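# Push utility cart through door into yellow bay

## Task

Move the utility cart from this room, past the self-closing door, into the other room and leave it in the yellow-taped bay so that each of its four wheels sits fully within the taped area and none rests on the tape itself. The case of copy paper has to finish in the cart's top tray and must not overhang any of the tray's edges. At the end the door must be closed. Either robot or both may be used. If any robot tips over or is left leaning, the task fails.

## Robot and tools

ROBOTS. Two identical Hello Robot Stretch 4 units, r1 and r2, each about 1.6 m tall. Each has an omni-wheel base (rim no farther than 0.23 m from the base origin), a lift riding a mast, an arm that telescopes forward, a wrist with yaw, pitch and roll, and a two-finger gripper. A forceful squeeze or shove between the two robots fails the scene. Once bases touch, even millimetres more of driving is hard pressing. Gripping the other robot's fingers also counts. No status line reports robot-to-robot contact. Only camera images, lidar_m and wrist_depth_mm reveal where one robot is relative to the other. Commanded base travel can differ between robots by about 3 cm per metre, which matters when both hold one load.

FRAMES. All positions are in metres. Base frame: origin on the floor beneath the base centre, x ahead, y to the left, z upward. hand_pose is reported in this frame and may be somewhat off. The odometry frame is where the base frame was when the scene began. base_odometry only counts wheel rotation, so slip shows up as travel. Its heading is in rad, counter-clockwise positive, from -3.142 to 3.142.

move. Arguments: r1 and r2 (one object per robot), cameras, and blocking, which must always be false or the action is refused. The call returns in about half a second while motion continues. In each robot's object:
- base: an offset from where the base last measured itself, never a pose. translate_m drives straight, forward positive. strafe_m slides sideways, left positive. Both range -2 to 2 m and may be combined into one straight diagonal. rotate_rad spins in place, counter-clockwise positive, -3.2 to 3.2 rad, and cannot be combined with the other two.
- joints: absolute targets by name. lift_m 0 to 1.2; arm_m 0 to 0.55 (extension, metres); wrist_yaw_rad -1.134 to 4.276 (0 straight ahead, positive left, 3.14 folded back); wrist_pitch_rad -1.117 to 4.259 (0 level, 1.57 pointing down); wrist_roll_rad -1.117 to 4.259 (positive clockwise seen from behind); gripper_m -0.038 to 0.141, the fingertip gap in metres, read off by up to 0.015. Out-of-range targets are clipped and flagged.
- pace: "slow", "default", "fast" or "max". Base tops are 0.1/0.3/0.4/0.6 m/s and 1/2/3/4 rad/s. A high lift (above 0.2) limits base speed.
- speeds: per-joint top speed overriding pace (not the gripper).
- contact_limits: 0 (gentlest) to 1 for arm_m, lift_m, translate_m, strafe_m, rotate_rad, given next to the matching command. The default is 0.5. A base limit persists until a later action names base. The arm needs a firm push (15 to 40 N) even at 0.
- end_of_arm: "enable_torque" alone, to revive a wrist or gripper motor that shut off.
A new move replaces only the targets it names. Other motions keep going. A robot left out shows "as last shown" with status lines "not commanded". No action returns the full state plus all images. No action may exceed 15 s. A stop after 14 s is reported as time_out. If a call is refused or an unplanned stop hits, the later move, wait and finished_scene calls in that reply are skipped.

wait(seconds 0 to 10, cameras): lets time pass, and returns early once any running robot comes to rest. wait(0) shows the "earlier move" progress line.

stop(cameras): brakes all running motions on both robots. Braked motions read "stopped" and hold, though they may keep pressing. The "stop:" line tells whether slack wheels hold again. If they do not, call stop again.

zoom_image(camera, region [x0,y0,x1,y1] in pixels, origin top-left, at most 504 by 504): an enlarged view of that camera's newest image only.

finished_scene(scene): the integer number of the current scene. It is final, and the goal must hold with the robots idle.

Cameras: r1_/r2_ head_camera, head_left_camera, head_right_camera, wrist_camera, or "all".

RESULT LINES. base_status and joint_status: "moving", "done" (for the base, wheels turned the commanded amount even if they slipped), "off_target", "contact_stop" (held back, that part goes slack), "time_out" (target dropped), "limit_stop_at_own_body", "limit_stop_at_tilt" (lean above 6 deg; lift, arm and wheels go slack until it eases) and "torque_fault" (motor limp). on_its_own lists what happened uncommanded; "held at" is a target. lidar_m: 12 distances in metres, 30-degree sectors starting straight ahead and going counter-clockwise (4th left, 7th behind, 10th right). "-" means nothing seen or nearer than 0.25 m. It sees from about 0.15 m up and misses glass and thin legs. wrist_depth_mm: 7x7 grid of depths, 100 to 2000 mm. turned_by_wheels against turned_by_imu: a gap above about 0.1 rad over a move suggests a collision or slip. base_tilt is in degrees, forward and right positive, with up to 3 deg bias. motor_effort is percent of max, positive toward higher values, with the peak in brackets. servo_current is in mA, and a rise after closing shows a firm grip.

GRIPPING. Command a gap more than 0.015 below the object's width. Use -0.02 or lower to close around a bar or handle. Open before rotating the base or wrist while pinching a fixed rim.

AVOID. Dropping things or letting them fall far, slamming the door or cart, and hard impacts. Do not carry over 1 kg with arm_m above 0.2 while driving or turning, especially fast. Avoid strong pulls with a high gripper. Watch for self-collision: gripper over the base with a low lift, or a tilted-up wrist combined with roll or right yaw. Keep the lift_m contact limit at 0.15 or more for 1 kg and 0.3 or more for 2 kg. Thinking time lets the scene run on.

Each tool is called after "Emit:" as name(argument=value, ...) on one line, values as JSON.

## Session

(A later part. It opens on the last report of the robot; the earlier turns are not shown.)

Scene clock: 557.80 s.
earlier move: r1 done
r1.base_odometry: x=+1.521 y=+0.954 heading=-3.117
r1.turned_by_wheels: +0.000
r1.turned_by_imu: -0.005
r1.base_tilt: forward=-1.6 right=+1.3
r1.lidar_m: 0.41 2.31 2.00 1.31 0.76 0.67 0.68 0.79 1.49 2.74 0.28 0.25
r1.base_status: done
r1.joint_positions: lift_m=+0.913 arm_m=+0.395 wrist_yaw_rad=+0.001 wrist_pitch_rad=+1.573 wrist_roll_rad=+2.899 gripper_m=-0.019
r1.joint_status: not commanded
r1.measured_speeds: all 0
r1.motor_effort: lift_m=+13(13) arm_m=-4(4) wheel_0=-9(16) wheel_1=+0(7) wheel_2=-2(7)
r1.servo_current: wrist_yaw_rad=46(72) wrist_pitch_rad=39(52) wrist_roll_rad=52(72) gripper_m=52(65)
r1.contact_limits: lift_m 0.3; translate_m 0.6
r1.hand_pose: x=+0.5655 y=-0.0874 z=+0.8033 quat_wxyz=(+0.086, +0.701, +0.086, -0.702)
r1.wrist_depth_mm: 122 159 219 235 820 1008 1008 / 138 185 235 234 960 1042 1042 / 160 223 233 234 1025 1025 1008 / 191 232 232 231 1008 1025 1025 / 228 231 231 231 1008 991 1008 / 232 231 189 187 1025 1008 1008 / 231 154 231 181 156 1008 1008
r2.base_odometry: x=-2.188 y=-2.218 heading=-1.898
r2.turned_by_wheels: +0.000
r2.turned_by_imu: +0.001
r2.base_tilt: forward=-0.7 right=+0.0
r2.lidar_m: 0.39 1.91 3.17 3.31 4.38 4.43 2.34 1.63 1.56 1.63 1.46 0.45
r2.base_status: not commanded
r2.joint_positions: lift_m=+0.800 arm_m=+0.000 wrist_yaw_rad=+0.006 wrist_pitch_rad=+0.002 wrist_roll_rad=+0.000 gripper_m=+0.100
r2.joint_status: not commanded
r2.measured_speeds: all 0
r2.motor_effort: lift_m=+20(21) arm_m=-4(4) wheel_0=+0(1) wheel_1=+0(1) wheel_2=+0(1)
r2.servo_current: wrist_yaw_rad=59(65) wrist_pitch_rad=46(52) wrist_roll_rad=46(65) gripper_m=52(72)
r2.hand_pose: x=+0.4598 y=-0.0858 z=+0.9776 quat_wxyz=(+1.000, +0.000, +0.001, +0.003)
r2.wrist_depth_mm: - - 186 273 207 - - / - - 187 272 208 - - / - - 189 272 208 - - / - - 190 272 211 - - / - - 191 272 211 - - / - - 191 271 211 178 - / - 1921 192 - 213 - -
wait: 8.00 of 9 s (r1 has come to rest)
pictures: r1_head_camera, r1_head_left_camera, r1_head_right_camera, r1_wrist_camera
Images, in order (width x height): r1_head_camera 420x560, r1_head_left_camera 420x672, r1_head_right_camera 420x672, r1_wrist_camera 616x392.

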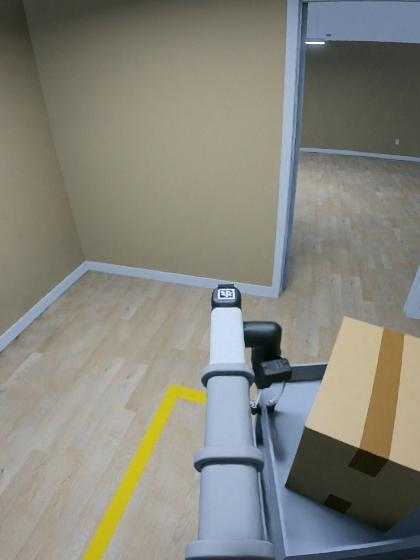

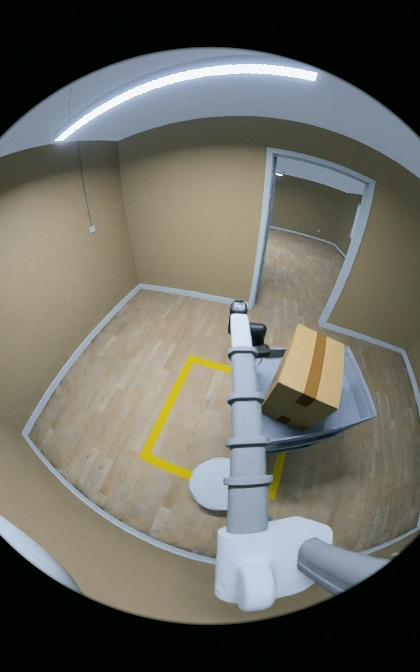

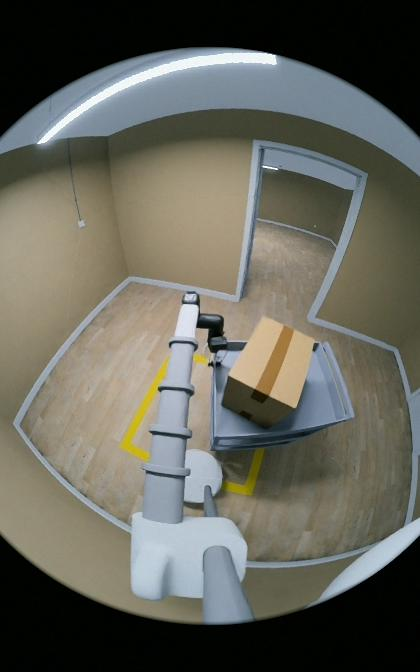

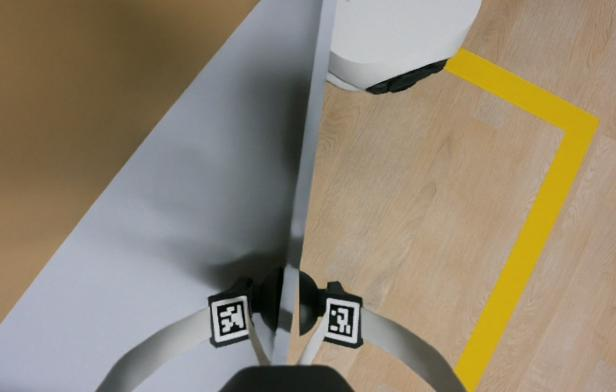

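Emit:
move(r1={"base":{"translate_m":0.02,"strafe_m":0.3},"contact_limits":{"translate_m":0.6},"pace":"slow"}, blocking=false)

Emit:
wait(seconds=5, cameras=["r1_wrist_camera","r1_head_right_camera","r1_head_left_camera","r1_head_camera"])

Scene clock: 571.83 s.
move: r1 moving
r1.base_odometry: x=+1.521 y=+0.940 heading=-3.119
r1.turned_by_wheels: -0.002
r1.turned_by_imu: -0.002
r1.base_tilt: forward=-1.6 right=+1.3
r1.lidar_m: 0.43 2.27 1.96 1.36 0.78 0.66 0.67 0.79 1.44 2.75 0.28 0.25
r1.base_status: translate_m moving; strafe_m moving
r1.joint_positions: lift_m=+0.913 arm_m=+0.395 wrist_yaw_rad=+0.001 wrist_pitch_rad=+1.573 wrist_roll_rad=+2.899 gripper_m=-0.019
r1.joint_status: not commanded
r1.measured_speeds: translate_m=+0.005 strafe_m=+0.054 rotate_rad=-0.003 lift_m=+0.000 arm_m=+0.000 wrist_yaw_rad=+0.000 wrist_pitch_rad=+0.000 wrist_roll_rad=+0.000
r1.motor_effort: lift_m=+13(13) arm_m=-4(4) wheel_0=-17(17) wheel_1=+4(5) wheel_2=-9(9)
r1.servo_current: wrist_yaw_rad=33(59) wrist_pitch_rad=39(46) wrist_roll_rad=46(59) gripper_m=59(59)
r1.contact_limits: lift_m 0.3; translate_m 0.6
r1.hand_pose: x=+0.5655 y=-0.0874 z=+0.8033 quat_wxyz=(+0.086, +0.701, +0.086, -0.702)
r1.wrist_depth_mm: 134 165 227 235 809 1042 1008 / 147 193 234 233 917 1025 1008 / 164 228 234 233 1025 1008 1008 / 202 233 232 232 1008 1025 1008 / 231 231 231 232 1008 1025 1025 / 232 231 186 186 1042 1008 1025 / 230 151 230 161 150 1025 991
r2: as last shown
r2.turned_by_imu: +0.000
pictures: none

Scene clock: 575.53 s.
earlier move: r1 done
r1.base_odometry: x=+1.508 y=+0.654 heading=-3.118
r1.turned_by_wheels: +0.001
r1.turned_by_imu: +0.001
r1.base_tilt: forward=-1.6 right=+1.3
r1.lidar_m: 0.43 2.00 1.70 1.24 0.71 0.60 0.61 0.73 1.31 2.99 0.25 0.25
r1.base_status: done
r1.joint_positions: lift_m=+0.913 arm_m=+0.395 wrist_yaw_rad=+0.001 wrist_pitch_rad=+1.573 wrist_roll_rad=+2.899 gripper_m=-0.019
r1.joint_status: not commanded
r1.measured_speeds: all 0
r1.motor_effort: lift_m=+13(13) arm_m=+0(4) wheel_0=-4(17) wheel_1=+3(6) wheel_2=-6(13)
r1.servo_current: wrist_yaw_rad=39(72) wrist_pitch_rad=52(52) wrist_roll_rad=46(65) gripper_m=52(65)
r1.contact_limits: lift_m 0.3; translate_m 0.6
r1.hand_pose: x=+0.5654 y=-0.0874 z=+0.8033 quat_wxyz=(+0.086, +0.701, +0.086, -0.703)
r1.wrist_depth_mm: 156 206 235 235 820 1042 1025 / 169 230 234 233 904 1008 1042 / 196 233 233 232 1025 1008 1008 / 224 232 231 233 1042 1025 1008 / 232 231 233 232 1008 1025 1042 / 229 231 186 187 182 1008 1025 / 230 149 230 161 166 1042 1042
r2.base_odometry: x=-2.188 y=-2.218 heading=-1.898
r2.turned_by_wheels: +0.000
r2.turned_by_imu: +0.001
r2.base_tilt: forward=-0.6 right=+0.1
r2.lidar_m: 0.39 1.92 3.18 3.27 4.38 4.40 2.36 1.64 1.56 1.64 1.47 0.46
r2.base_status: not commanded
r2.joint_positions: lift_m=+0.800 arm_m=+0.000 wrist_yaw_rad=+0.006 wrist_pitch_rad=+0.002 wrist_roll_rad=+0.000 gripper_m=+0.100
r2.joint_status: not commanded
r2.measured_speeds: all 0
r2.motor_effort: lift_m=+20(21) arm_m=-4(4) wheel_0=+0(1) wheel_1=+0(1) wheel_2=+0(1)
r2.servo_current: wrist_yaw_rad=52(65) wrist_pitch_rad=39(46) wrist_roll_rad=39(59) gripper_m=52(72)
r2.hand_pose: x=+0.4598 y=-0.0858 z=+0.9776 quat_wxyz=(+1.000, +0.000, +0.001, +0.003)
r2.wrist_depth_mm: - - 185 273 206 - - / - - 187 273 208 - - / - - 189 271 208 - - / - - 189 271 211 - - / - - 191 271 213 - - / - - 192 271 211 178 - / - 1921 192 - 213 - -
wait: 3.70 of 5 s (r1 has come to rest)
pictures: r1_head_camera, r1_head_left_camera, r1_head_right_camera, r1_wrist_camera
Images, in order (width x height): r1_head_camera 420x560, r1_head_left_camera 420x672, r1_head_right_camera 420x672, r1_wrist_camera 616x392.

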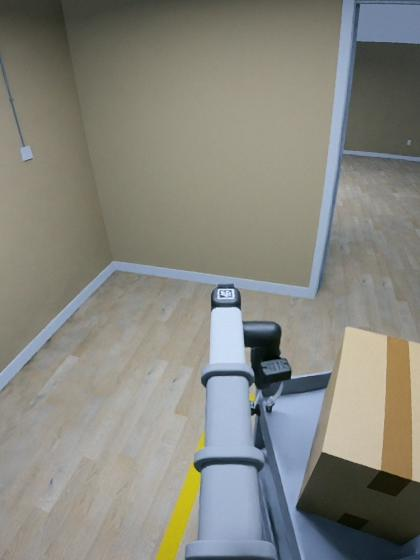

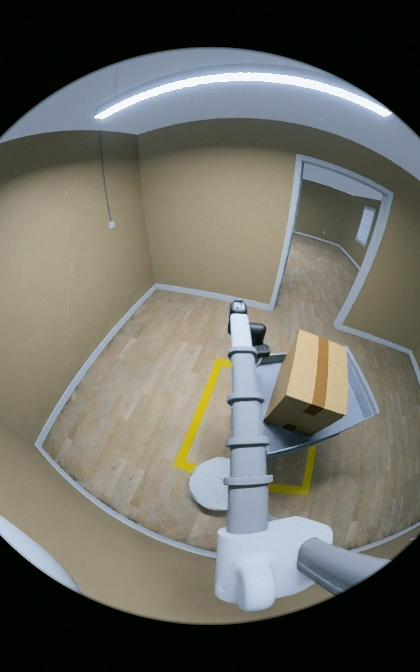

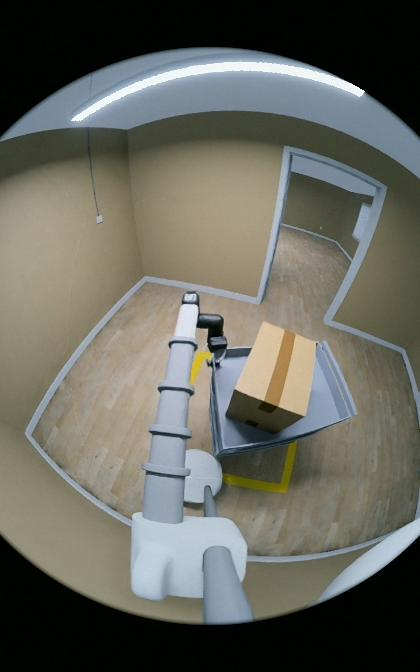

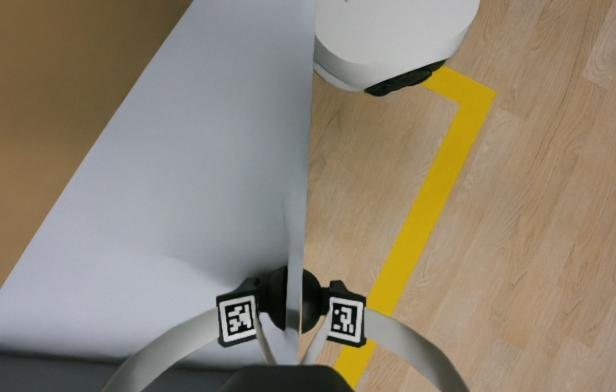

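Emit:
move(r1={"base":{"translate_m":0.03,"strafe_m":0.106},"contact_limits":{"translate_m":0.6},"pace":"slow"}, blocking=false)

Emit:
wait(seconds=3)

Emit:
move(r1={"joints":{"gripper_m":0.08}}, blocking=false)

Emit:
wait(seconds=2)

Emit:
move(r1={"joints":{"lift_m":1.1}}, blocking=false)

Emit:
wait(seconds=2, cameras=["r1_wrist_camera","r1_head_right_camera","r1_head_left_camera"])

Scene clock: 597.40 s.
move: r1 moving
r1.base_odometry: x=+1.505 y=+0.641 heading=-3.119
r1.turned_by_wheels: -0.001
r1.turned_by_imu: -0.001
r1.base_tilt: forward=-1.6 right=+1.3
r1.lidar_m: 0.44 1.94 1.70 1.20 0.71 0.60 0.61 0.70 1.32 3.05 0.25 0.25
r1.base_status: translate_m moving; strafe_m moving
r1.joint_positions: lift_m=+0.913 arm_m=+0.395 wrist_yaw_rad=+0.001 wrist_pitch_rad=+1.573 wrist_roll_rad=+2.899 gripper_m=-0.019
r1.joint_status: not commanded
r1.measured_speeds: translate_m=+0.014 strafe_m=+0.048 rotate_rad=+0.000 lift_m=+0.000 arm_m=+0.000 wrist_yaw_rad=+0.000 wrist_pitch_rad=+0.000 wrist_roll_rad=+0.000
r1.motor_effort: lift_m=+13(13) arm_m=+4(4) wheel_0=-9(11) wheel_1=+4(7) wheel_2=-9(9)
r1.servo_current: wrist_yaw_rad=39(59) wrist_pitch_rad=46(46) wrist_roll_rad=46(65) gripper_m=52(59)
r1.contact_limits: lift_m 0.3; translate_m 0.6
r1.hand_pose: x=+0.5653 y=-0.0874 z=+0.8033 quat_wxyz=(+0.086, +0.701, +0.086, -0.703)
r1.wrist_depth_mm: 163 213 235 235 831 1025 1042 / 181 233 236 235 891 1025 1025 / 204 233 232 232 1025 1025 991 / 231 233 233 233 1008 1025 1025 / 232 232 231 216 1008 1025 1042 / 231 231 188 186 1025 1008 1008 / 231 144 231 147 154 1025 1025
r2: as last shown
r2.turned_by_imu: +0.000
pictures: none

Scene clock: 599.27 s.
earlier move: r1 done
r1.base_odometry: x=+1.481 y=+0.547 heading=-3.118
r1.turned_by_wheels: +0.001
r1.turned_by_imu: +0.001
r1.base_tilt: forward=-1.6 right=+1.3
r1.lidar_m: 0.43 1.84 1.60 1.22 0.71 0.60 0.61 0.73 1.31 3.13 0.25 0.25
r1.base_status: done
r1.joint_positions: lift_m=+0.913 arm_m=+0.395 wrist_yaw_rad=+0.001 wrist_pitch_rad=+1.573 wrist_roll_rad=+2.899 gripper_m=-0.019
r1.joint_status: not commanded
r1.measured_speeds: all 0
r1.motor_effort: lift_m=+13(13) arm_m=+3(4) wheel_0=-4(12) wheel_1=+3(7) wheel_2=-5(12)
r1.servo_current: wrist_yaw_rad=39(72) wrist_pitch_rad=46(52) wrist_roll_rad=46(72) gripper_m=59(59)
r1.contact_limits: lift_m 0.3; translate_m 0.6
r1.hand_pose: x=+0.5653 y=-0.0874 z=+0.8033 quat_wxyz=(+0.086, +0.701, +0.086, -0.703)
r1.wrist_depth_mm: 160 211 236 236 809 1042 1025 / 175 234 234 234 891 1008 1042 / 199 232 232 234 1042 1025 1025 / 231 232 232 231 1025 1025 1025 / 230 231 232 232 1025 1008 1025 / 230 230 185 189 991 1008 1042 / 229 147 179 162 167 1042 1008
r2.base_odometry: x=-2.188 y=-2.218 heading=-1.898
r2.turned_by_wheels: +0.000
r2.turned_by_imu: +0.000
r2.base_tilt: forward=-0.6 right=+0.0
r2.lidar_m: 0.41 1.92 3.17 3.28 4.40 4.38 2.35 1.66 1.56 1.63 1.45 0.47
r2.base_status: not commanded
r2.joint_positions: lift_m=+0.800 arm_m=+0.000 wrist_yaw_rad=+0.006 wrist_pitch_rad=+0.002 wrist_roll_rad=+0.000 gripper_m=+0.100
r2.joint_status: not commanded
r2.measured_speeds: all 0
r2.motor_effort: lift_m=+20(21) arm_m=-3(4) wheel_0=+0(1) wheel_1=+0(0) wheel_2=+0(1)
r2.servo_current: wrist_yaw_rad=46(59) wrist_pitch_rad=46(46) wrist_roll_rad=52(59) gripper_m=65(65)
r2.hand_pose: x=+0.4598 y=-0.0858 z=+0.9776 quat_wxyz=(+1.000, +0.000, +0.001, +0.003)
r2.wrist_depth_mm: - - 186 273 207 - - / - - 187 273 208 - - / - - 189 272 209 - - / - - 190 272 211 - - / - - 191 272 212 - - / - - 191 271 211 177 - / - 1921 193 - 213 - -
wait: 1.87 of 3 s (r1 has come to rest)
pictures: none

Scene clock: 599.77 s.
move: r1 moving
r1.base_odometry: x=+1.481 y=+0.547 heading=-3.118
r1.turned_by_wheels: +0.000
r1.turned_by_imu: +0.000
r1.base_tilt: forward=-1.6 right=+1.3
r1.lidar_m: 0.42 1.84 1.59 1.20 0.72 0.59 0.60 0.71 1.33 3.13 0.25 0.25
r1.base_status: not commanded
r1.joint_positions: lift_m=+0.913 arm_m=+0.395 wrist_yaw_rad=+0.001 wrist_pitch_rad=+1.573 wrist_roll_rad=+2.899 gripper_m=+0.005
r1.joint_status: gripper_m moving
r1.measured_speeds: translate_m=+0.000 strafe_m=+0.000 rotate_rad=+0.001 lift_m=+0.000 arm_m=+0.000 wrist_yaw_rad=+0.000 wrist_pitch_rad=+0.000 wrist_roll_rad=+0.000
r1.motor_effort: lift_m=+13(13) arm_m=+3(4) wheel_0=-5(5) wheel_1=+3(3) wheel_2=-4(5)
r1.servo_current: wrist_yaw_rad=65(65) wrist_pitch_rad=46(46) wrist_roll_rad=59(59) gripper_m=91(91)
r1.contact_limits: lift_m 0.3; translate_m 0.6
r1.hand_pose: x=+0.5653 y=-0.0874 z=+0.8033 quat_wxyz=(+0.086, +0.701, +0.086, -0.703)
r1.wrist_depth_mm: 162 212 236 236 809 1042 1042 / 176 233 234 235 904 1042 1025 / 203 233 234 235 1025 1025 1025 / 228 233 233 233 1008 1042 1025 / 233 232 234 234 1008 1008 1008 / 232 231 189 189 1025 1008 1025 / - 231 179 144 156 1008 991
r2: as last shown
pictures: none

Scene clock: 601.00 s.
earlier move: r1 done
r1.base_odometry: x=+1.481 y=+0.547 heading=-3.118
r1.turned_by_wheels: +0.000
r1.turned_by_imu: +0.000
r1.base_tilt: forward=-1.6 right=+1.3
r1.lidar_m: 0.43 1.87 1.59 1.22 0.70 0.61 0.59 0.72 1.34 3.12 0.25 0.25
r1.base_status: not commanded
r1.joint_positions: lift_m=+0.913 arm_m=+0.395 wrist_yaw_rad=+0.001 wrist_pitch_rad=+1.573 wrist_roll_rad=+2.899 gripper_m=+0.080
r1.joint_status: all done
r1.measured_speeds: all 0
r1.motor_effort: lift_m=+13(13) arm_m=+4(4) wheel_0=-3(5) wheel_1=+2(3) wheel_2=-3(5)
r1.servo_current: wrist_yaw_rad=65(65) wrist_pitch_rad=46(46) wrist_roll_rad=52(65) gripper_m=46(98)
r1.contact_limits: lift_m 0.3; translate_m 0.6
r1.hand_pose: x=+0.5653 y=-0.0874 z=+0.8033 quat_wxyz=(+0.086, +0.701, +0.086, -0.703)
r1.wrist_depth_mm: 164 212 236 236 809 1025 1025 / 181 234 235 235 891 1060 1025 / 205 234 235 234 1025 1025 1025 / 231 233 233 235 1025 1025 1025 / 234 234 234 233 1025 1025 1025 / 233 232 190 173 190 991 1008 / - 144 181 154 1025 991 1025
r2.base_odometry: x=-2.188 y=-2.218 heading=-1.898
r2.turned_by_wheels: +0.000
r2.turned_by_imu: +0.000
r2.base_tilt: forward=-0.7 right=+0.1
r2.lidar_m: 0.40 1.93 3.15 3.29 4.40 4.42 2.32 1.64 1.56 1.63 1.47 0.45
r2.base_status: not commanded
r2.joint_positions: lift_m=+0.800 arm_m=+0.000 wrist_yaw_rad=+0.006 wrist_pitch_rad=+0.002 wrist_roll_rad=+0.000 gripper_m=+0.100
r2.joint_status: not commanded
r2.measured_speeds: all 0
r2.motor_effort: lift_m=+20(21) arm_m=-4(4) wheel_0=+0(1) wheel_1=+0(0) wheel_2=+0(1)
r2.servo_current: wrist_yaw_rad=65(65) wrist_pitch_rad=39(46) wrist_roll_rad=52(59) gripper_m=59(65)
r2.hand_pose: x=+0.4598 y=-0.0858 z=+0.9776 quat_wxyz=(+1.000, +0.000, +0.001, +0.003)
r2.wrist_depth_mm: - - 186 272 207 - - / - - 187 272 208 - - / - - 189 272 209 - - / - - 190 272 211 - - / - - 191 271 213 - - / - - 191 270 211 177 - / - 1863 193 - 213 - -
wait: 1.23 of 2 s (r1 has come to rest)
pictures: none

Scene clock: 601.50 s.
move: r1 moving
r1.base_odometry: x=+1.481 y=+0.547 heading=-3.118
r1.turned_by_wheels: +0.000
r1.turned_by_imu: +0.000
r1.base_tilt: forward=-1.5 right=+1.3
r1.lidar_m: 0.44 1.85 1.58 1.21 0.71 0.59 0.61 0.73 1.32 3.11 0.25 0.25
r1.base_status: not commanded
r1.joint_positions: lift_m=+0.950 arm_m=+0.395 wrist_yaw_rad=+0.001 wrist_pitch_rad=+1.572 wrist_roll_rad=+2.899 gripper_m=+0.080
r1.joint_status: lift_m moving
r1.measured_speeds: translate_m=+0.000 strafe_m=+0.000 rotate_rad=+0.000 lift_m=+0.146 arm_m=+0.000 wrist_yaw_rad=+0.000 wrist_pitch_rad=+0.000 wrist_roll_rad=+0.000
r1.motor_effort: lift_m=+27(27) arm_m=+4(4) wheel_0=-1(3) wheel_1=+2(3) wheel_2=-2(3)
r1.servo_current: wrist_yaw_rad=52(65) wrist_pitch_rad=46(46) wrist_roll_rad=52(65) gripper_m=46(46)
r1.contact_limits: translate_m 0.6
r1.hand_pose: x=+0.5656 y=-0.0874 z=+0.8402 quat_wxyz=(+0.086, +0.701, +0.086, -0.702)
r1.wrist_depth_mm: 163 213 265 266 854 1042 1078 / 181 240 265 265 917 1078 1060 / 205 264 265 264 1042 1060 1078 / 236 265 265 265 1042 1060 1060 / 263 263 264 263 1042 1060 1060 / 262 262 214 263 195 1078 1042 / - 149 - 143 1060 1060 1025
r2: as last shown
pictures: none

Scene clock: 602.87 s.
earlier move: r1 done
r1.base_odometry: x=+1.481 y=+0.547 heading=-3.118
r1.turned_by_wheels: +0.000
r1.turned_by_imu: +0.000
r1.base_tilt: forward=-1.6 right=+1.3
r1.lidar_m: 0.43 1.84 1.59 1.20 0.71 0.60 0.60 0.72 1.33 3.15 0.25 0.25
r1.base_status: not commanded
r1.joint_positions: lift_m=+1.099 arm_m=+0.395 wrist_yaw_rad=+0.001 wrist_pitch_rad=+1.572 wrist_roll_rad=+2.899 gripper_m=+0.080
r1.joint_status: all done
r1.measured_speeds: all 0
r1.motor_effort: lift_m=+25(28) arm_m=+3(4) wheel_0=-1(3) wheel_1=+2(3) wheel_2=-2(3)
r1.servo_current: wrist_yaw_rad=39(72) wrist_pitch_rad=39(52) wrist_roll_rad=59(65) gripper_m=39(46)
r1.contact_limits: translate_m 0.6
r1.hand_pose: x=+0.5656 y=-0.0874 z=+0.9893 quat_wxyz=(+0.086, +0.701, +0.086, -0.702)
r1.wrist_depth_mm: 163 213 306 421 1008 1229 1229 / 181 240 377 421 1025 1229 1205 / 205 289 418 413 1229 1205 1205 / 231 343 418 418 1229 1182 1205 / 271 410 415 413 1229 1205 1205 / 1182 1205 197 1182 195 1205 1205 / 1182 1182 1182 143 1182 1182 1182
r2.base_odometry: x=-2.188 y=-2.218 heading=-1.898
r2.turned_by_wheels: +0.000
r2.turned_by_imu: +0.000
r2.base_tilt: forward=-0.7 right=+0.1
r2.lidar_m: 0.41 1.93 3.19 3.29 4.39 4.41 2.34 1.65 1.55 1.64 1.47 0.45
r2.base_status: not commanded
r2.joint_positions: lift_m=+0.800 arm_m=+0.000 wrist_yaw_rad=+0.006 wrist_pitch_rad=+0.002 wrist_roll_rad=+0.000 gripper_m=+0.100
r2.joint_status: not commanded
r2.measured_speeds: all 0
r2.motor_effort: lift_m=+20(21) arm_m=-4(4) wheel_0=+0(1) wheel_1=+0(1) wheel_2=+0(0)
r2.servo_current: wrist_yaw_rad=52(65) wrist_pitch_rad=39(46) wrist_roll_rad=46(65) gripper_m=65(65)
r2.hand_pose: x=+0.4598 y=-0.0858 z=+0.9776 quat_wxyz=(+1.000, +0.000, +0.001, +0.003)
r2.wrist_depth_mm: - - 186 272 207 - - / - - 187 272 206 - - / - - 189 272 209 - - / - - 190 272 211 - - / - - 191 270 212 - - / - - 192 271 211 178 - / - 1921 192 - 213 - -
wait: 1.37 of 2 s (r1 has come to rest)
pictures: r1_head_left_camera, r1_head_right_camera, r1_wrist_camera
Images, in order (width x height): r1_head_left_camera 420x672, r1_head_right_camera 420x672, r1_wrist_camera 616x392.

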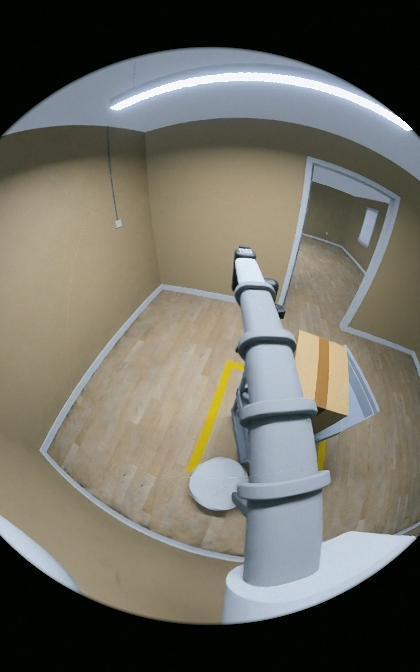

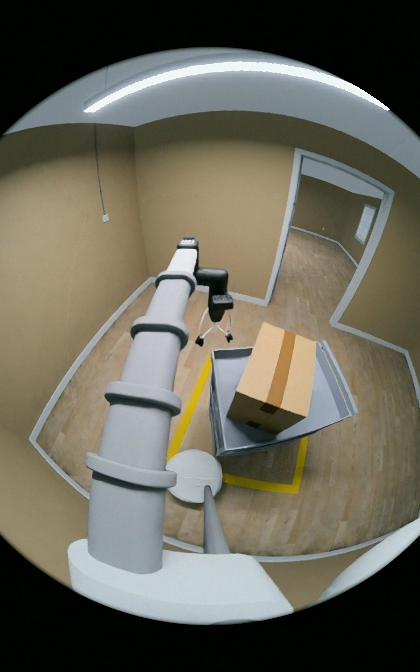

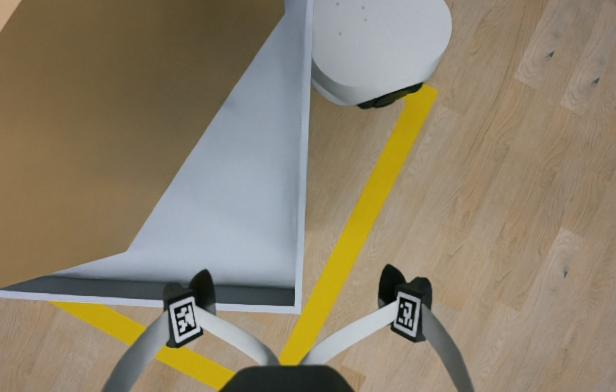

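Emit:
move(r1={"joints":{"arm_m":0.0,"wrist_pitch_rad":0.0,"wrist_roll_rad":0}}, blocking=false)

Emit:
wait(seconds=1.8)

Emit:
move(r1={"base":{"translate_m":-0.12,"strafe_m":0.15},"joints":{"wrist_yaw_rad":3.0}}, blocking=false)

Emit:
wait(seconds=2.5)

Emit:
move(r1={"base":{"rotate_rad":-0.9}}, blocking=false)

Emit:
wait(seconds=3, cameras=["r1_head_camera","r1_head_right_camera","r1_head_left_camera"])

Scene clock: 618.17 s.
move: r1 moving
r1.base_odometry: x=+1.481 y=+0.547 heading=-3.118
r1.turned_by_wheels: +0.000
r1.turned_by_imu: +0.000
r1.base_tilt: forward=-1.6 right=+1.3
r1.lidar_m: 0.42 1.86 1.60 1.23 0.71 0.59 0.61 0.72 1.34 3.13 0.25 0.25
r1.base_status: not commanded
r1.joint_positions: lift_m=+1.099 arm_m=+0.344 wrist_yaw_rad=+0.001 wrist_pitch_rad=+0.990 wrist_roll_rad=+2.320 gripper_m=+0.080
r1.joint_status: arm_m moving; wrist_pitch_rad moving; wrist_roll_rad moving
r1.measured_speeds: translate_m=+0.000 strafe_m=+0.000 rotate_rad=+0.000 lift_m=+0.000 arm_m=-0.195 wrist_yaw_rad=+0.000 wrist_pitch_rad=-1.805 wrist_roll_rad=-1.816
r1.motor_effort: lift_m=+25(25) arm_m=-5(8) wheel_0=-1(2) wheel_1=+2(2) wheel_2=-2(2)
r1.servo_current: wrist_yaw_rad=52(65) wrist_pitch_rad=111(117) wrist_roll_rad=78(111) gripper_m=46(46)
r1.contact_limits: translate_m 0.6
r1.hand_pose: x=+0.6735 y=-0.0873 z=+1.0365 quat_wxyz=(+0.352, +0.807, +0.190, -0.435)
r1.wrist_depth_mm: 1397 1308 397 384 359 349 976 / 1537 1397 1255 402 377 1042 991 / 1661 1464 1366 1255 394 1118 1042 / 1756 1618 1464 1336 1255 1160 1078 / 1708 1661 1576 1430 1336 1229 1138 / - 1756 200 1537 195 1255 1229 / - 150 1808 143 1430 1336 1281
r2: as last shown
pictures: none

Scene clock: 619.93 s.
earlier move: r1 done
r1.base_odometry: x=+1.481 y=+0.547 heading=-3.118
r1.turned_by_wheels: +0.000
r1.turned_by_imu: +0.000
r1.base_tilt: forward=-1.6 right=+1.3
r1.lidar_m: 0.42 1.86 1.59 1.25 0.70 0.61 0.60 0.73 1.33 3.11 0.26 0.25
r1.base_status: not commanded
r1.joint_positions: lift_m=+1.099 arm_m=+0.000 wrist_yaw_rad=+0.001 wrist_pitch_rad=+0.006 wrist_roll_rad=+0.002 gripper_m=+0.080
r1.joint_status: all done
r1.measured_speeds: all 0
r1.motor_effort: lift_m=+25(25) arm_m=-5(8) wheel_0=-1(2) wheel_1=+2(2) wheel_2=-2(2)
r1.servo_current: wrist_yaw_rad=59(65) wrist_pitch_rad=59(143) wrist_roll_rad=52(117) gripper_m=46(52)
r1.contact_limits: translate_m 0.6
r1.hand_pose: x=+0.4595 y=-0.0871 z=+1.2759 quat_wxyz=(+1.000, +0.001, +0.003, +0.001)
r1.wrist_depth_mm: - - - - - 1808 - / - - - - - - - / - - - - - - - / - - - - - - - / - - - - - - - / - - 197 - 186 - - / - - - 143 - - -
r2.base_odometry: x=-2.188 y=-2.218 heading=-1.898
r2.turned_by_wheels: +0.000
r2.turned_by_imu: +0.000
r2.base_tilt: forward=-0.7 right=+0.1
r2.lidar_m: 0.41 1.92 3.16 3.29 4.41 4.42 2.32 1.65 1.56 1.62 1.47 0.47
r2.base_status: not commanded
r2.joint_positions: lift_m=+0.800 arm_m=+0.000 wrist_yaw_rad=+0.006 wrist_pitch_rad=+0.002 wrist_roll_rad=+0.000 gripper_m=+0.100
r2.joint_status: not commanded
r2.measured_speeds: all 0
r2.motor_effort: lift_m=+20(21) arm_m=-3(4) wheel_0=+0(1) wheel_1=+0(0) wheel_2=+0(1)
r2.servo_current: wrist_yaw_rad=52(65) wrist_pitch_rad=46(46) wrist_roll_rad=46(65) gripper_m=59(65)
r2.hand_pose: x=+0.4598 y=-0.0858 z=+0.9776 quat_wxyz=(+1.000, +0.000, +0.001, +0.003)
r2.wrist_depth_mm: - - 185 273 206 - - / - - 187 273 208 - - / - - 189 272 209 - - / - - 190 271 211 - - / - - 191 270 212 - - / - - 192 271 211 177 - / - 1921 192 - 213 - -
wait: 1.77 of 1.8 s (r1 has come to rest)
pictures: none

Scene clock: 620.43 s.
move: r1 moving
r1.base_odometry: x=+1.501 y=+0.523 heading=-3.118
r1.turned_by_wheels: +0.000
r1.turned_by_imu: +0.000
r1.base_tilt: forward=-1.6 right=+1.3
r1.lidar_m: 0.47 1.83 1.56 1.16 0.68 0.58 0.59 0.68 1.27 3.16 0.25 0.25
r1.base_status: translate_m moving; strafe_m moving
r1.joint_positions: lift_m=+1.099 arm_m=+0.000 wrist_yaw_rad=+0.586 wrist_pitch_rad=+0.006 wrist_roll_rad=+0.002 gripper_m=+0.080
r1.joint_status: wrist_yaw_rad moving
r1.measured_speeds: translate_m=-0.077 strafe_m=+0.096 rotate_rad=+0.002 lift_m=+0.000 arm_m=+0.000 wrist_yaw_rad=+1.816 wrist_pitch_rad=+0.000 wrist_roll_rad=+0.000
r1.motor_effort: lift_m=+25(25) arm_m=-5(5) wheel_0=-10(10) wheel_1=+5(7) wheel_2=+5(7)
r1.servo_current: wrist_yaw_rad=104(130) wrist_pitch_rad=52(52) wrist_roll_rad=39(65) gripper_m=39(46)
r1.hand_pose: x=+0.4596 y=+0.0868 z=+1.2759 quat_wxyz=(+0.957, +0.000, +0.003, +0.289)
r1.wrist_depth_mm: - - - - - - - / - - - - - - - / - - - - - - - / - - - - - - - / - - - - - - - / - - 197 - 196 - - / - 149 - 143 - - -
r2: as last shown
pictures: none

Scene clock: 622.23 s.
earlier move: r1 done
r1.base_odometry: x=+1.604 y=+0.400 heading=-3.118
r1.turned_by_wheels: +0.000
r1.turned_by_imu: +0.000
r1.base_tilt: forward=-1.6 right=+1.2
r1.lidar_m: 2.33 1.71 1.48 0.91 0.52 0.43 0.45 0.55 0.99 3.25 0.39 0.40
r1.base_status: done
r1.joint_positions: lift_m=+1.100 arm_m=+0.000 wrist_yaw_rad=+2.997 wrist_pitch_rad=+0.006 wrist_roll_rad=+0.002 gripper_m=+0.080
r1.joint_status: all done
r1.measured_speeds: all 0
r1.motor_effort: lift_m=+25(25) arm_m=-4(5) wheel_0=-2(12) wheel_1=+0(8) wheel_2=+0(8)
r1.servo_current: wrist_yaw_rad=52(130) wrist_pitch_rad=46(59) wrist_roll_rad=52(65) gripper_m=46(46)
r1.hand_pose: x=-0.1018 y=+0.1280 z=+1.2759 quat_wxyz=(+0.072, -0.003, +0.001, +0.997)
r1.wrist_depth_mm: 137 - 574 564 549 530 517 / 138 143 - 569 549 530 517 / 133 186 - 564 549 535 517 / 138 191 - 569 554 535 521 / - - - 574 549 535 530 / - - 194 564 195 535 521 / - 149 - 143 549 530 525
r2.base_odometry: x=-2.188 y=-2.218 heading=-1.898
r2.turned_by_wheels: +0.000
r2.turned_by_imu: +0.000
r2.base_tilt: forward=-0.7 right=+0.0
r2.lidar_m: 0.41 1.94 3.17 3.28 4.42 4.41 2.32 1.65 1.58 1.65 1.46 0.46
r2.base_status: not commanded
r2.joint_positions: lift_m=+0.800 arm_m=+0.000 wrist_yaw_rad=+0.006 wrist_pitch_rad=+0.002 wrist_roll_rad=+0.000 gripper_m=+0.100
r2.joint_status: not commanded
r2.measured_speeds: all 0
r2.motor_effort: lift_m=+20(21) arm_m=-3(4) wheel_0=+0(1) wheel_1=+0(0) wheel_2=+0(1)
r2.servo_current: wrist_yaw_rad=52(65) wrist_pitch_rad=39(46) wrist_roll_rad=46(59) gripper_m=65(65)
r2.hand_pose: x=+0.4598 y=-0.0858 z=+0.9776 quat_wxyz=(+1.000, +0.000, +0.001, +0.003)
r2.wrist_depth_mm: - - 186 272 206 - - / - - 187 272 207 - - / - - 189 272 209 - - / - - 190 271 211 - - / - - 191 272 213 - - / - - 191 271 211 178 - / - 1983 193 - 213 - -
wait: 1.80 of 2.5 s (r1 has come to rest)
pictures: none

Scene clock: 622.73 s.
move: r1 moving
r1.base_odometry: x=+1.604 y=+0.400 heading=+3.001
r1.turned_by_wheels: -0.164
r1.turned_by_imu: -0.164
r1.base_tilt: forward=-1.6 right=+1.3
r1.lidar_m: 0.61 1.91 1.52 1.26 0.61 0.43 0.44 0.48 0.77 3.24 0.49 0.38
r1.base_status: rotate_rad moving
r1.joint_positions: lift_m=+1.100 arm_m=+0.000 wrist_yaw_rad=+2.997 wrist_pitch_rad=+0.006 wrist_roll_rad=+0.002 gripper_m=+0.080
r1.joint_status: not commanded
r1.measured_speeds: translate_m=+0.000 strafe_m=+0.000 rotate_rad=-0.636 lift_m=+0.000 arm_m=+0.000 wrist_yaw_rad=+0.000 wrist_pitch_rad=+0.000 wrist_roll_rad=+0.000
r1.motor_effort: lift_m=+25(25) arm_m=-4(4) wheel_0=+6(7) wheel_1=+5(9) wheel_2=+5(7)
r1.servo_current: wrist_yaw_rad=46(59) wrist_pitch_rad=52(52) wrist_roll_rad=52(52) gripper_m=39(46)
r1.hand_pose: x=-0.1018 y=+0.1280 z=+1.2759 quat_wxyz=(+0.072, -0.003, +0.001, +0.997)
r1.wrist_depth_mm: 137 574 574 580 574 574 574 / 138 156 580 580 580 574 580 / 133 186 - - - - - / 138 190 - - - - - / - - - - - - - / - - 194 - 186 - - / - 149 - 137 - - -
r2: as last shown
pictures: none

Scene clock: 624.20 s.
earlier move: r1 done
r1.base_odometry: x=+1.604 y=+0.400 heading=+2.266
r1.turned_by_wheels: -0.736
r1.turned_by_imu: -0.740
r1.base_tilt: forward=-1.6 right=+1.3
r1.lidar_m: 0.38 0.46 2.32 1.59 1.47 0.73 0.51 0.44 0.48 0.60 1.40 0.85
r1.base_status: done
r1.joint_positions: lift_m=+1.100 arm_m=+0.000 wrist_yaw_rad=+2.997 wrist_pitch_rad=+0.006 wrist_roll_rad=+0.002 gripper_m=+0.080
r1.joint_status: not commanded
r1.measured_speeds: all 0
r1.motor_effort: lift_m=+25(25) arm_m=-4(4) wheel_0=+4(8) wheel_1=+0(9) wheel_2=+0(7)
r1.servo_current: wrist_yaw_rad=52(72) wrist_pitch_rad=46(59) wrist_roll_rad=46(59) gripper_m=39(52)
r1.hand_pose: x=-0.1018 y=+0.1280 z=+1.2759 quat_wxyz=(+0.072, -0.003, +0.001, +0.997)
r1.wrist_depth_mm: 137 - - - - - - / 137 155 - - - - - / 134 189 - - - - - / 138 194 - - - - - / 521 - - - - - - / 539 569 194 - 186 - - / 535 165 - 138 - - -
r2.base_odometry: x=-2.188 y=-2.218 heading=-1.898
r2.turned_by_wheels: +0.000
r2.turned_by_imu: +0.000
r2.base_tilt: forward=-0.6 right=+0.1
r2.lidar_m: 0.42 1.92 3.16 3.28 4.39 4.42 2.33 1.65 1.55 1.64 1.47 0.47
r2.base_status: not commanded
r2.joint_positions: lift_m=+0.800 arm_m=+0.000 wrist_yaw_rad=+0.006 wrist_pitch_rad=+0.002 wrist_roll_rad=+0.000 gripper_m=+0.100
r2.joint_status: not commanded
r2.measured_speeds: all 0
r2.motor_effort: lift_m=+20(21) arm_m=-4(4) wheel_0=+0(1) wheel_1=+0(0) wheel_2=+0(0)
r2.servo_current: wrist_yaw_rad=46(65) wrist_pitch_rad=39(46) wrist_roll_rad=46(59) gripper_m=59(65)
r2.hand_pose: x=+0.4598 y=-0.0858 z=+0.9776 quat_wxyz=(+1.000, +0.000, +0.001, +0.003)
r2.wrist_depth_mm: - - 186 272 206 - - / - - 186 272 208 - - / - - 189 272 210 - - / - - 190 271 211 - - / - - 192 271 213 - - / - - 192 271 211 177 - / - 1983 193 - 212 - -
wait: 1.47 of 3 s (r1 has come to rest)
pictures: r1_head_camera, r1_head_left_camera, r1_head_right_camera
Images, in order (width x height): r1_head_camera 420x560, r1_head_left_camera 420x672, r1_head_right_camera 420x672.

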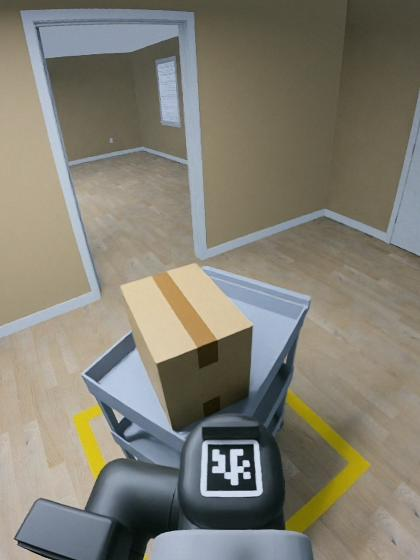

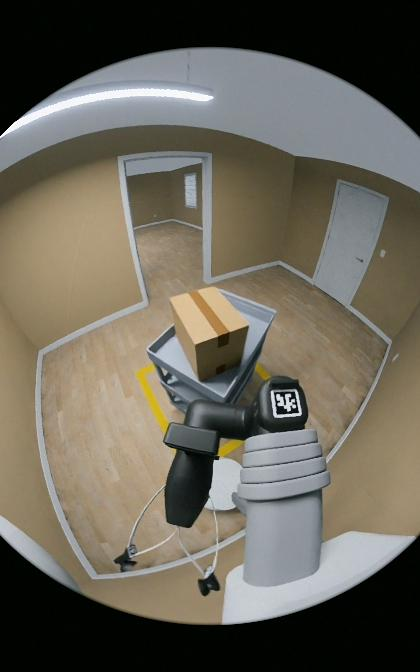

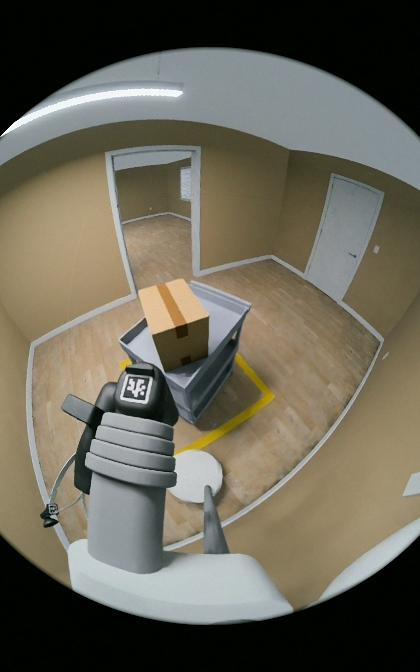

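Emit:
move(r1={"base":{"translate_m":0.6,"strafe_m":-0.93},"joints":{"lift_m":0.4}}, blocking=false)

Emit:
wait(seconds=5.5)

Emit:
move(r1={"base":{"rotate_rad":1.3}}, blocking=false)

Emit:
wait(seconds=2, cameras=["r1_head_camera","r1_head_right_camera","r1_head_left_camera"])

Scene clock: 633.53 s.
move: r1 moving
r1.base_odometry: x=+1.614 y=+0.430 heading=+2.265
r1.turned_by_wheels: +0.000
r1.turned_by_imu: +0.000
r1.base_tilt: forward=-1.6 right=+1.3
r1.lidar_m: 0.37 0.43 2.37 1.64 1.52 0.74 0.50 0.45 0.48 0.61 1.42 0.91
r1.base_status: translate_m moving; strafe_m moving
r1.joint_positions: lift_m=+1.063 arm_m=+0.000 wrist_yaw_rad=+2.997 wrist_pitch_rad=+0.006 wrist_roll_rad=+0.002 gripper_m=+0.080
r1.joint_status: lift_m moving
r1.measured_speeds: translate_m=+0.068 strafe_m=-0.101 rotate_rad=+0.004 lift_m=-0.146 arm_m=+0.000 wrist_yaw_rad=+0.000 wrist_pitch_rad=+0.000 wrist_roll_rad=+0.000
r1.motor_effort: lift_m=+10(25) arm_m=-4(4) wheel_0=+11(11) wheel_1=-6(6) wheel_2=-6(6)
r1.servo_current: wrist_yaw_rad=46(65) wrist_pitch_rad=52(52) wrist_roll_rad=39(59) gripper_m=39(46)
r1.hand_pose: x=-0.1018 y=+0.1280 z=+1.2389 quat_wxyz=(+0.072, -0.003, +0.001, +0.997)
r1.wrist_depth_mm: 137 - - - - - - / 138 154 - - - - - / 133 189 - - - - - / 138 193 - - - - - / 530 - - - - - - / 525 569 194 - 186 - - / 535 165 - 137 - - -
r2: as last shown
pictures: none

Scene clock: 638.20 s.
earlier move: r1 done
r1.base_odometry: x=+1.935 y=+1.456 heading=+2.265
r1.turned_by_wheels: +0.000
r1.turned_by_imu: -0.004
r1.base_tilt: forward=-1.6 right=+1.2
r1.lidar_m: 2.53 2.39 0.67 0.74 2.57 0.64 0.44 0.40 0.43 0.55 1.23 2.16
r1.base_status: done
r1.joint_positions: lift_m=+0.400 arm_m=+0.000 wrist_yaw_rad=+2.997 wrist_pitch_rad=+0.006 wrist_roll_rad=+0.002 gripper_m=+0.080
r1.joint_status: all done
r1.measured_speeds: all 0
r1.motor_effort: lift_m=+13(25) arm_m=-4(4) wheel_0=+1(12) wheel_1=+0(8) wheel_2=-2(7)
r1.servo_current: wrist_yaw_rad=46(72) wrist_pitch_rad=52(59) wrist_roll_rad=65(72) gripper_m=39(52)
r1.hand_pose: x=-0.1018 y=+0.1280 z=+0.5768 quat_wxyz=(+0.072, -0.003, +0.001, +0.997)
r1.wrist_depth_mm: 137 - - - - - - / 138 156 - - - - - / 134 190 - - - - - / 139 195 - - - - - / 488 554 - - - - - / 496 544 194 - 187 - 1808 / 496 525 - 137 - 1255 1336
r2.base_odometry: x=-2.188 y=-2.218 heading=-1.898
r2.turned_by_wheels: +0.000
r2.turned_by_imu: +0.001
r2.base_tilt: forward=-0.7 right=+0.0
r2.lidar_m: 0.41 1.92 3.19 3.28 4.37 4.41 2.34 1.66 1.55 1.60 1.46 0.45
r2.base_status: not commanded
r2.joint_positions: lift_m=+0.800 arm_m=+0.000 wrist_yaw_rad=+0.006 wrist_pitch_rad=+0.002 wrist_roll_rad=+0.000 gripper_m=+0.100
r2.joint_status: not commanded
r2.measured_speeds: all 0
r2.motor_effort: lift_m=+20(21) arm_m=-4(4) wheel_0=+0(1) wheel_1=+0(1) wheel_2=+0(0)
r2.servo_current: wrist_yaw_rad=52(65) wrist_pitch_rad=39(46) wrist_roll_rad=52(59) gripper_m=59(65)
r2.hand_pose: x=+0.4598 y=-0.0858 z=+0.9776 quat_wxyz=(+1.000, +0.000, +0.001, +0.003)
r2.wrist_depth_mm: - - 186 273 206 - - / - - 186 273 208 - - / - - 189 271 209 - - / - - 190 272 210 - - / - - 191 271 212 - - / - - 191 271 211 177 - / - 1921 193 - 213 - -
wait: 4.67 of 5.5 s (r1 has come to rest)
pictures: none

Scene clock: 638.70 s.
move: r1 moving
r1.base_odometry: x=+1.935 y=+1.456 heading=+2.517
r1.turned_by_wheels: +0.252
r1.turned_by_imu: +0.253
r1.base_tilt: forward=-1.6 right=+1.3
r1.lidar_m: 2.35 0.70 0.69 0.79 1.02 0.52 0.41 0.40 0.48 0.70 2.12 2.33
r1.base_status: rotate_rad moving
r1.joint_positions: lift_m=+0.400 arm_m=+0.000 wrist_yaw_rad=+2.997 wrist_pitch_rad=+0.006 wrist_roll_rad=+0.002 gripper_m=+0.080
r1.joint_status: not commanded
r1.measured_speeds: translate_m=+0.000 strafe_m=+0.002 rotate_rad=+0.973 lift_m=+0.000 arm_m=+0.000 wrist_yaw_rad=+0.000 wrist_pitch_rad=+0.000 wrist_roll_rad=+0.000
r1.motor_effort: lift_m=+13(13) arm_m=-4(4) wheel_0=-4(9) wheel_1=-8(9) wheel_2=-7(9)
r1.servo_current: wrist_yaw_rad=59(59) wrist_pitch_rad=46(52) wrist_roll_rad=39(59) gripper_m=46(46)
r1.hand_pose: x=-0.1018 y=+0.1280 z=+0.5768 quat_wxyz=(+0.072, -0.003, +0.001, +0.997)
r1.wrist_depth_mm: 137 549 - - - - - / 137 165 - - - - - / 135 193 - - - - - / 139 208 - - - - - / 480 535 - - - - - / 488 525 196 - 186 - - / 484 508 - 137 - - -
r2: as last shown
r2.turned_by_imu: +0.000
pictures: none

Scene clock: 640.10 s.
earlier move: r1 done
r1.base_odometry: x=+1.935 y=+1.456 heading=-2.718
r1.turned_by_wheels: +1.048
r1.turned_by_imu: +1.053
r1.base_tilt: forward=-1.6 right=+1.3
r1.lidar_m: 0.69 0.82 1.03 0.53 0.41 0.39 0.46 0.73 2.14 2.33 2.36 0.71
r1.base_status: done
r1.joint_positions: lift_m=+0.400 arm_m=+0.000 wrist_yaw_rad=+2.997 wrist_pitch_rad=+0.006 wrist_roll_rad=+0.002 gripper_m=+0.080
r1.joint_status: not commanded
r1.measured_speeds: all 0
r1.motor_effort: lift_m=+13(13) arm_m=-4(4) wheel_0=-2(9) wheel_1=-3(9) wheel_2=-1(9)
r1.servo_current: wrist_yaw_rad=39(78) wrist_pitch_rad=52(52) wrist_roll_rad=59(65) gripper_m=46(52)
r1.hand_pose: x=-0.1018 y=+0.1280 z=+0.5768 quat_wxyz=(+0.072, -0.003, +0.001, +0.997)
r1.wrist_depth_mm: 138 - 569 521 462 418 387 / 139 163 569 525 469 418 387 / 139 198 569 530 466 421 387 / 141 211 574 530 469 424 389 / - - - 530 477 424 392 / - - 197 530 195 418 392 / - 149 - 143 466 415 397
r2.base_odometry: x=-2.188 y=-2.218 heading=-1.898
r2.turned_by_wheels: +0.000
r2.turned_by_imu: +0.000
r2.base_tilt: forward=-0.6 right=+0.1
r2.lidar_m: 0.41 1.91 3.17 3.29 4.40 4.41 2.33 1.66 1.56 1.61 1.46 0.46
r2.base_status: not commanded
r2.joint_positions: lift_m=+0.800 arm_m=+0.000 wrist_yaw_rad=+0.006 wrist_pitch_rad=+0.002 wrist_roll_rad=+0.000 gripper_m=+0.100
r2.joint_status: not commanded
r2.measured_speeds: all 0
r2.motor_effort: lift_m=+20(21) arm_m=-4(4) wheel_0=+0(1) wheel_1=+0(0) wheel_2=+0(1)
r2.servo_current: wrist_yaw_rad=52(65) wrist_pitch_rad=39(46) wrist_roll_rad=46(59) gripper_m=59(65)
r2.hand_pose: x=+0.4598 y=-0.0858 z=+0.9776 quat_wxyz=(+1.000, +0.000, +0.001, +0.003)
r2.wrist_depth_mm: - - 186 272 206 - - / - - 187 272 207 - - / - - 189 270 208 - - / - - 190 272 212 - - / - - 191 271 212 - - / - - 192 271 211 178 - / - 1921 191 - 212 - -
wait: 1.40 of 2 s (r1 has come to rest)
pictures: r1_head_camera, r1_head_left_camera, r1_head_right_camera
Images, in order (width x height): r1_head_camera 420x560, r1_head_left_camera 420x672, r1_head_right_camera 420x672.

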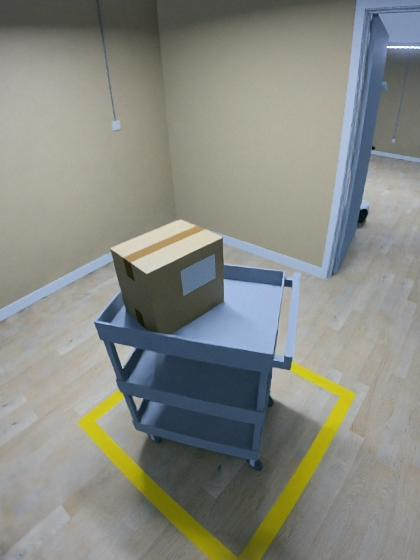

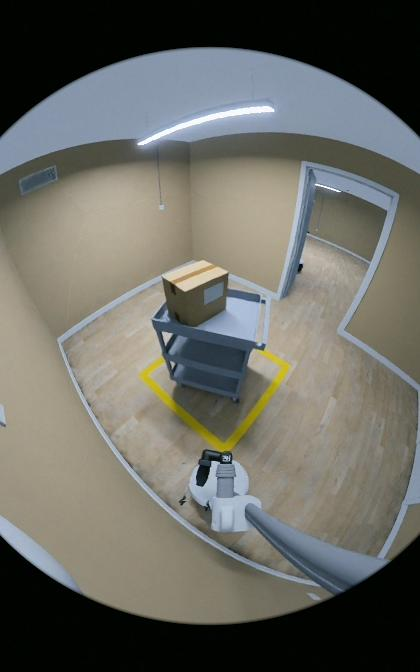

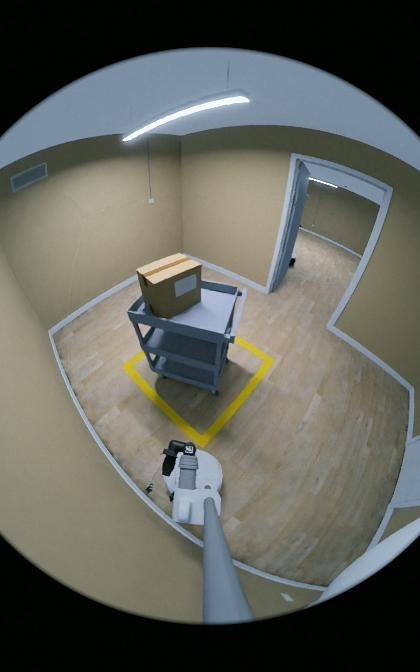

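Emit:
zoom_image(camera="r1_head_camera", region=[70, 320, 370, 560])

Scaled by 1.680 from the camera's image (finer frame: 600x800).

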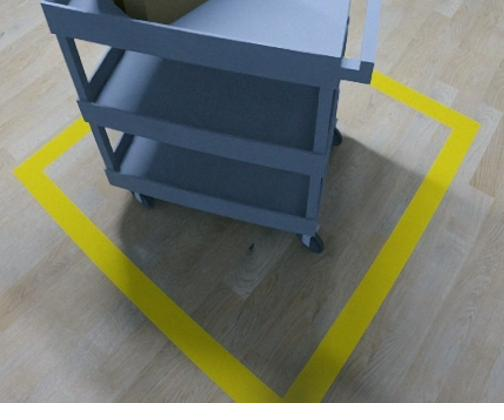

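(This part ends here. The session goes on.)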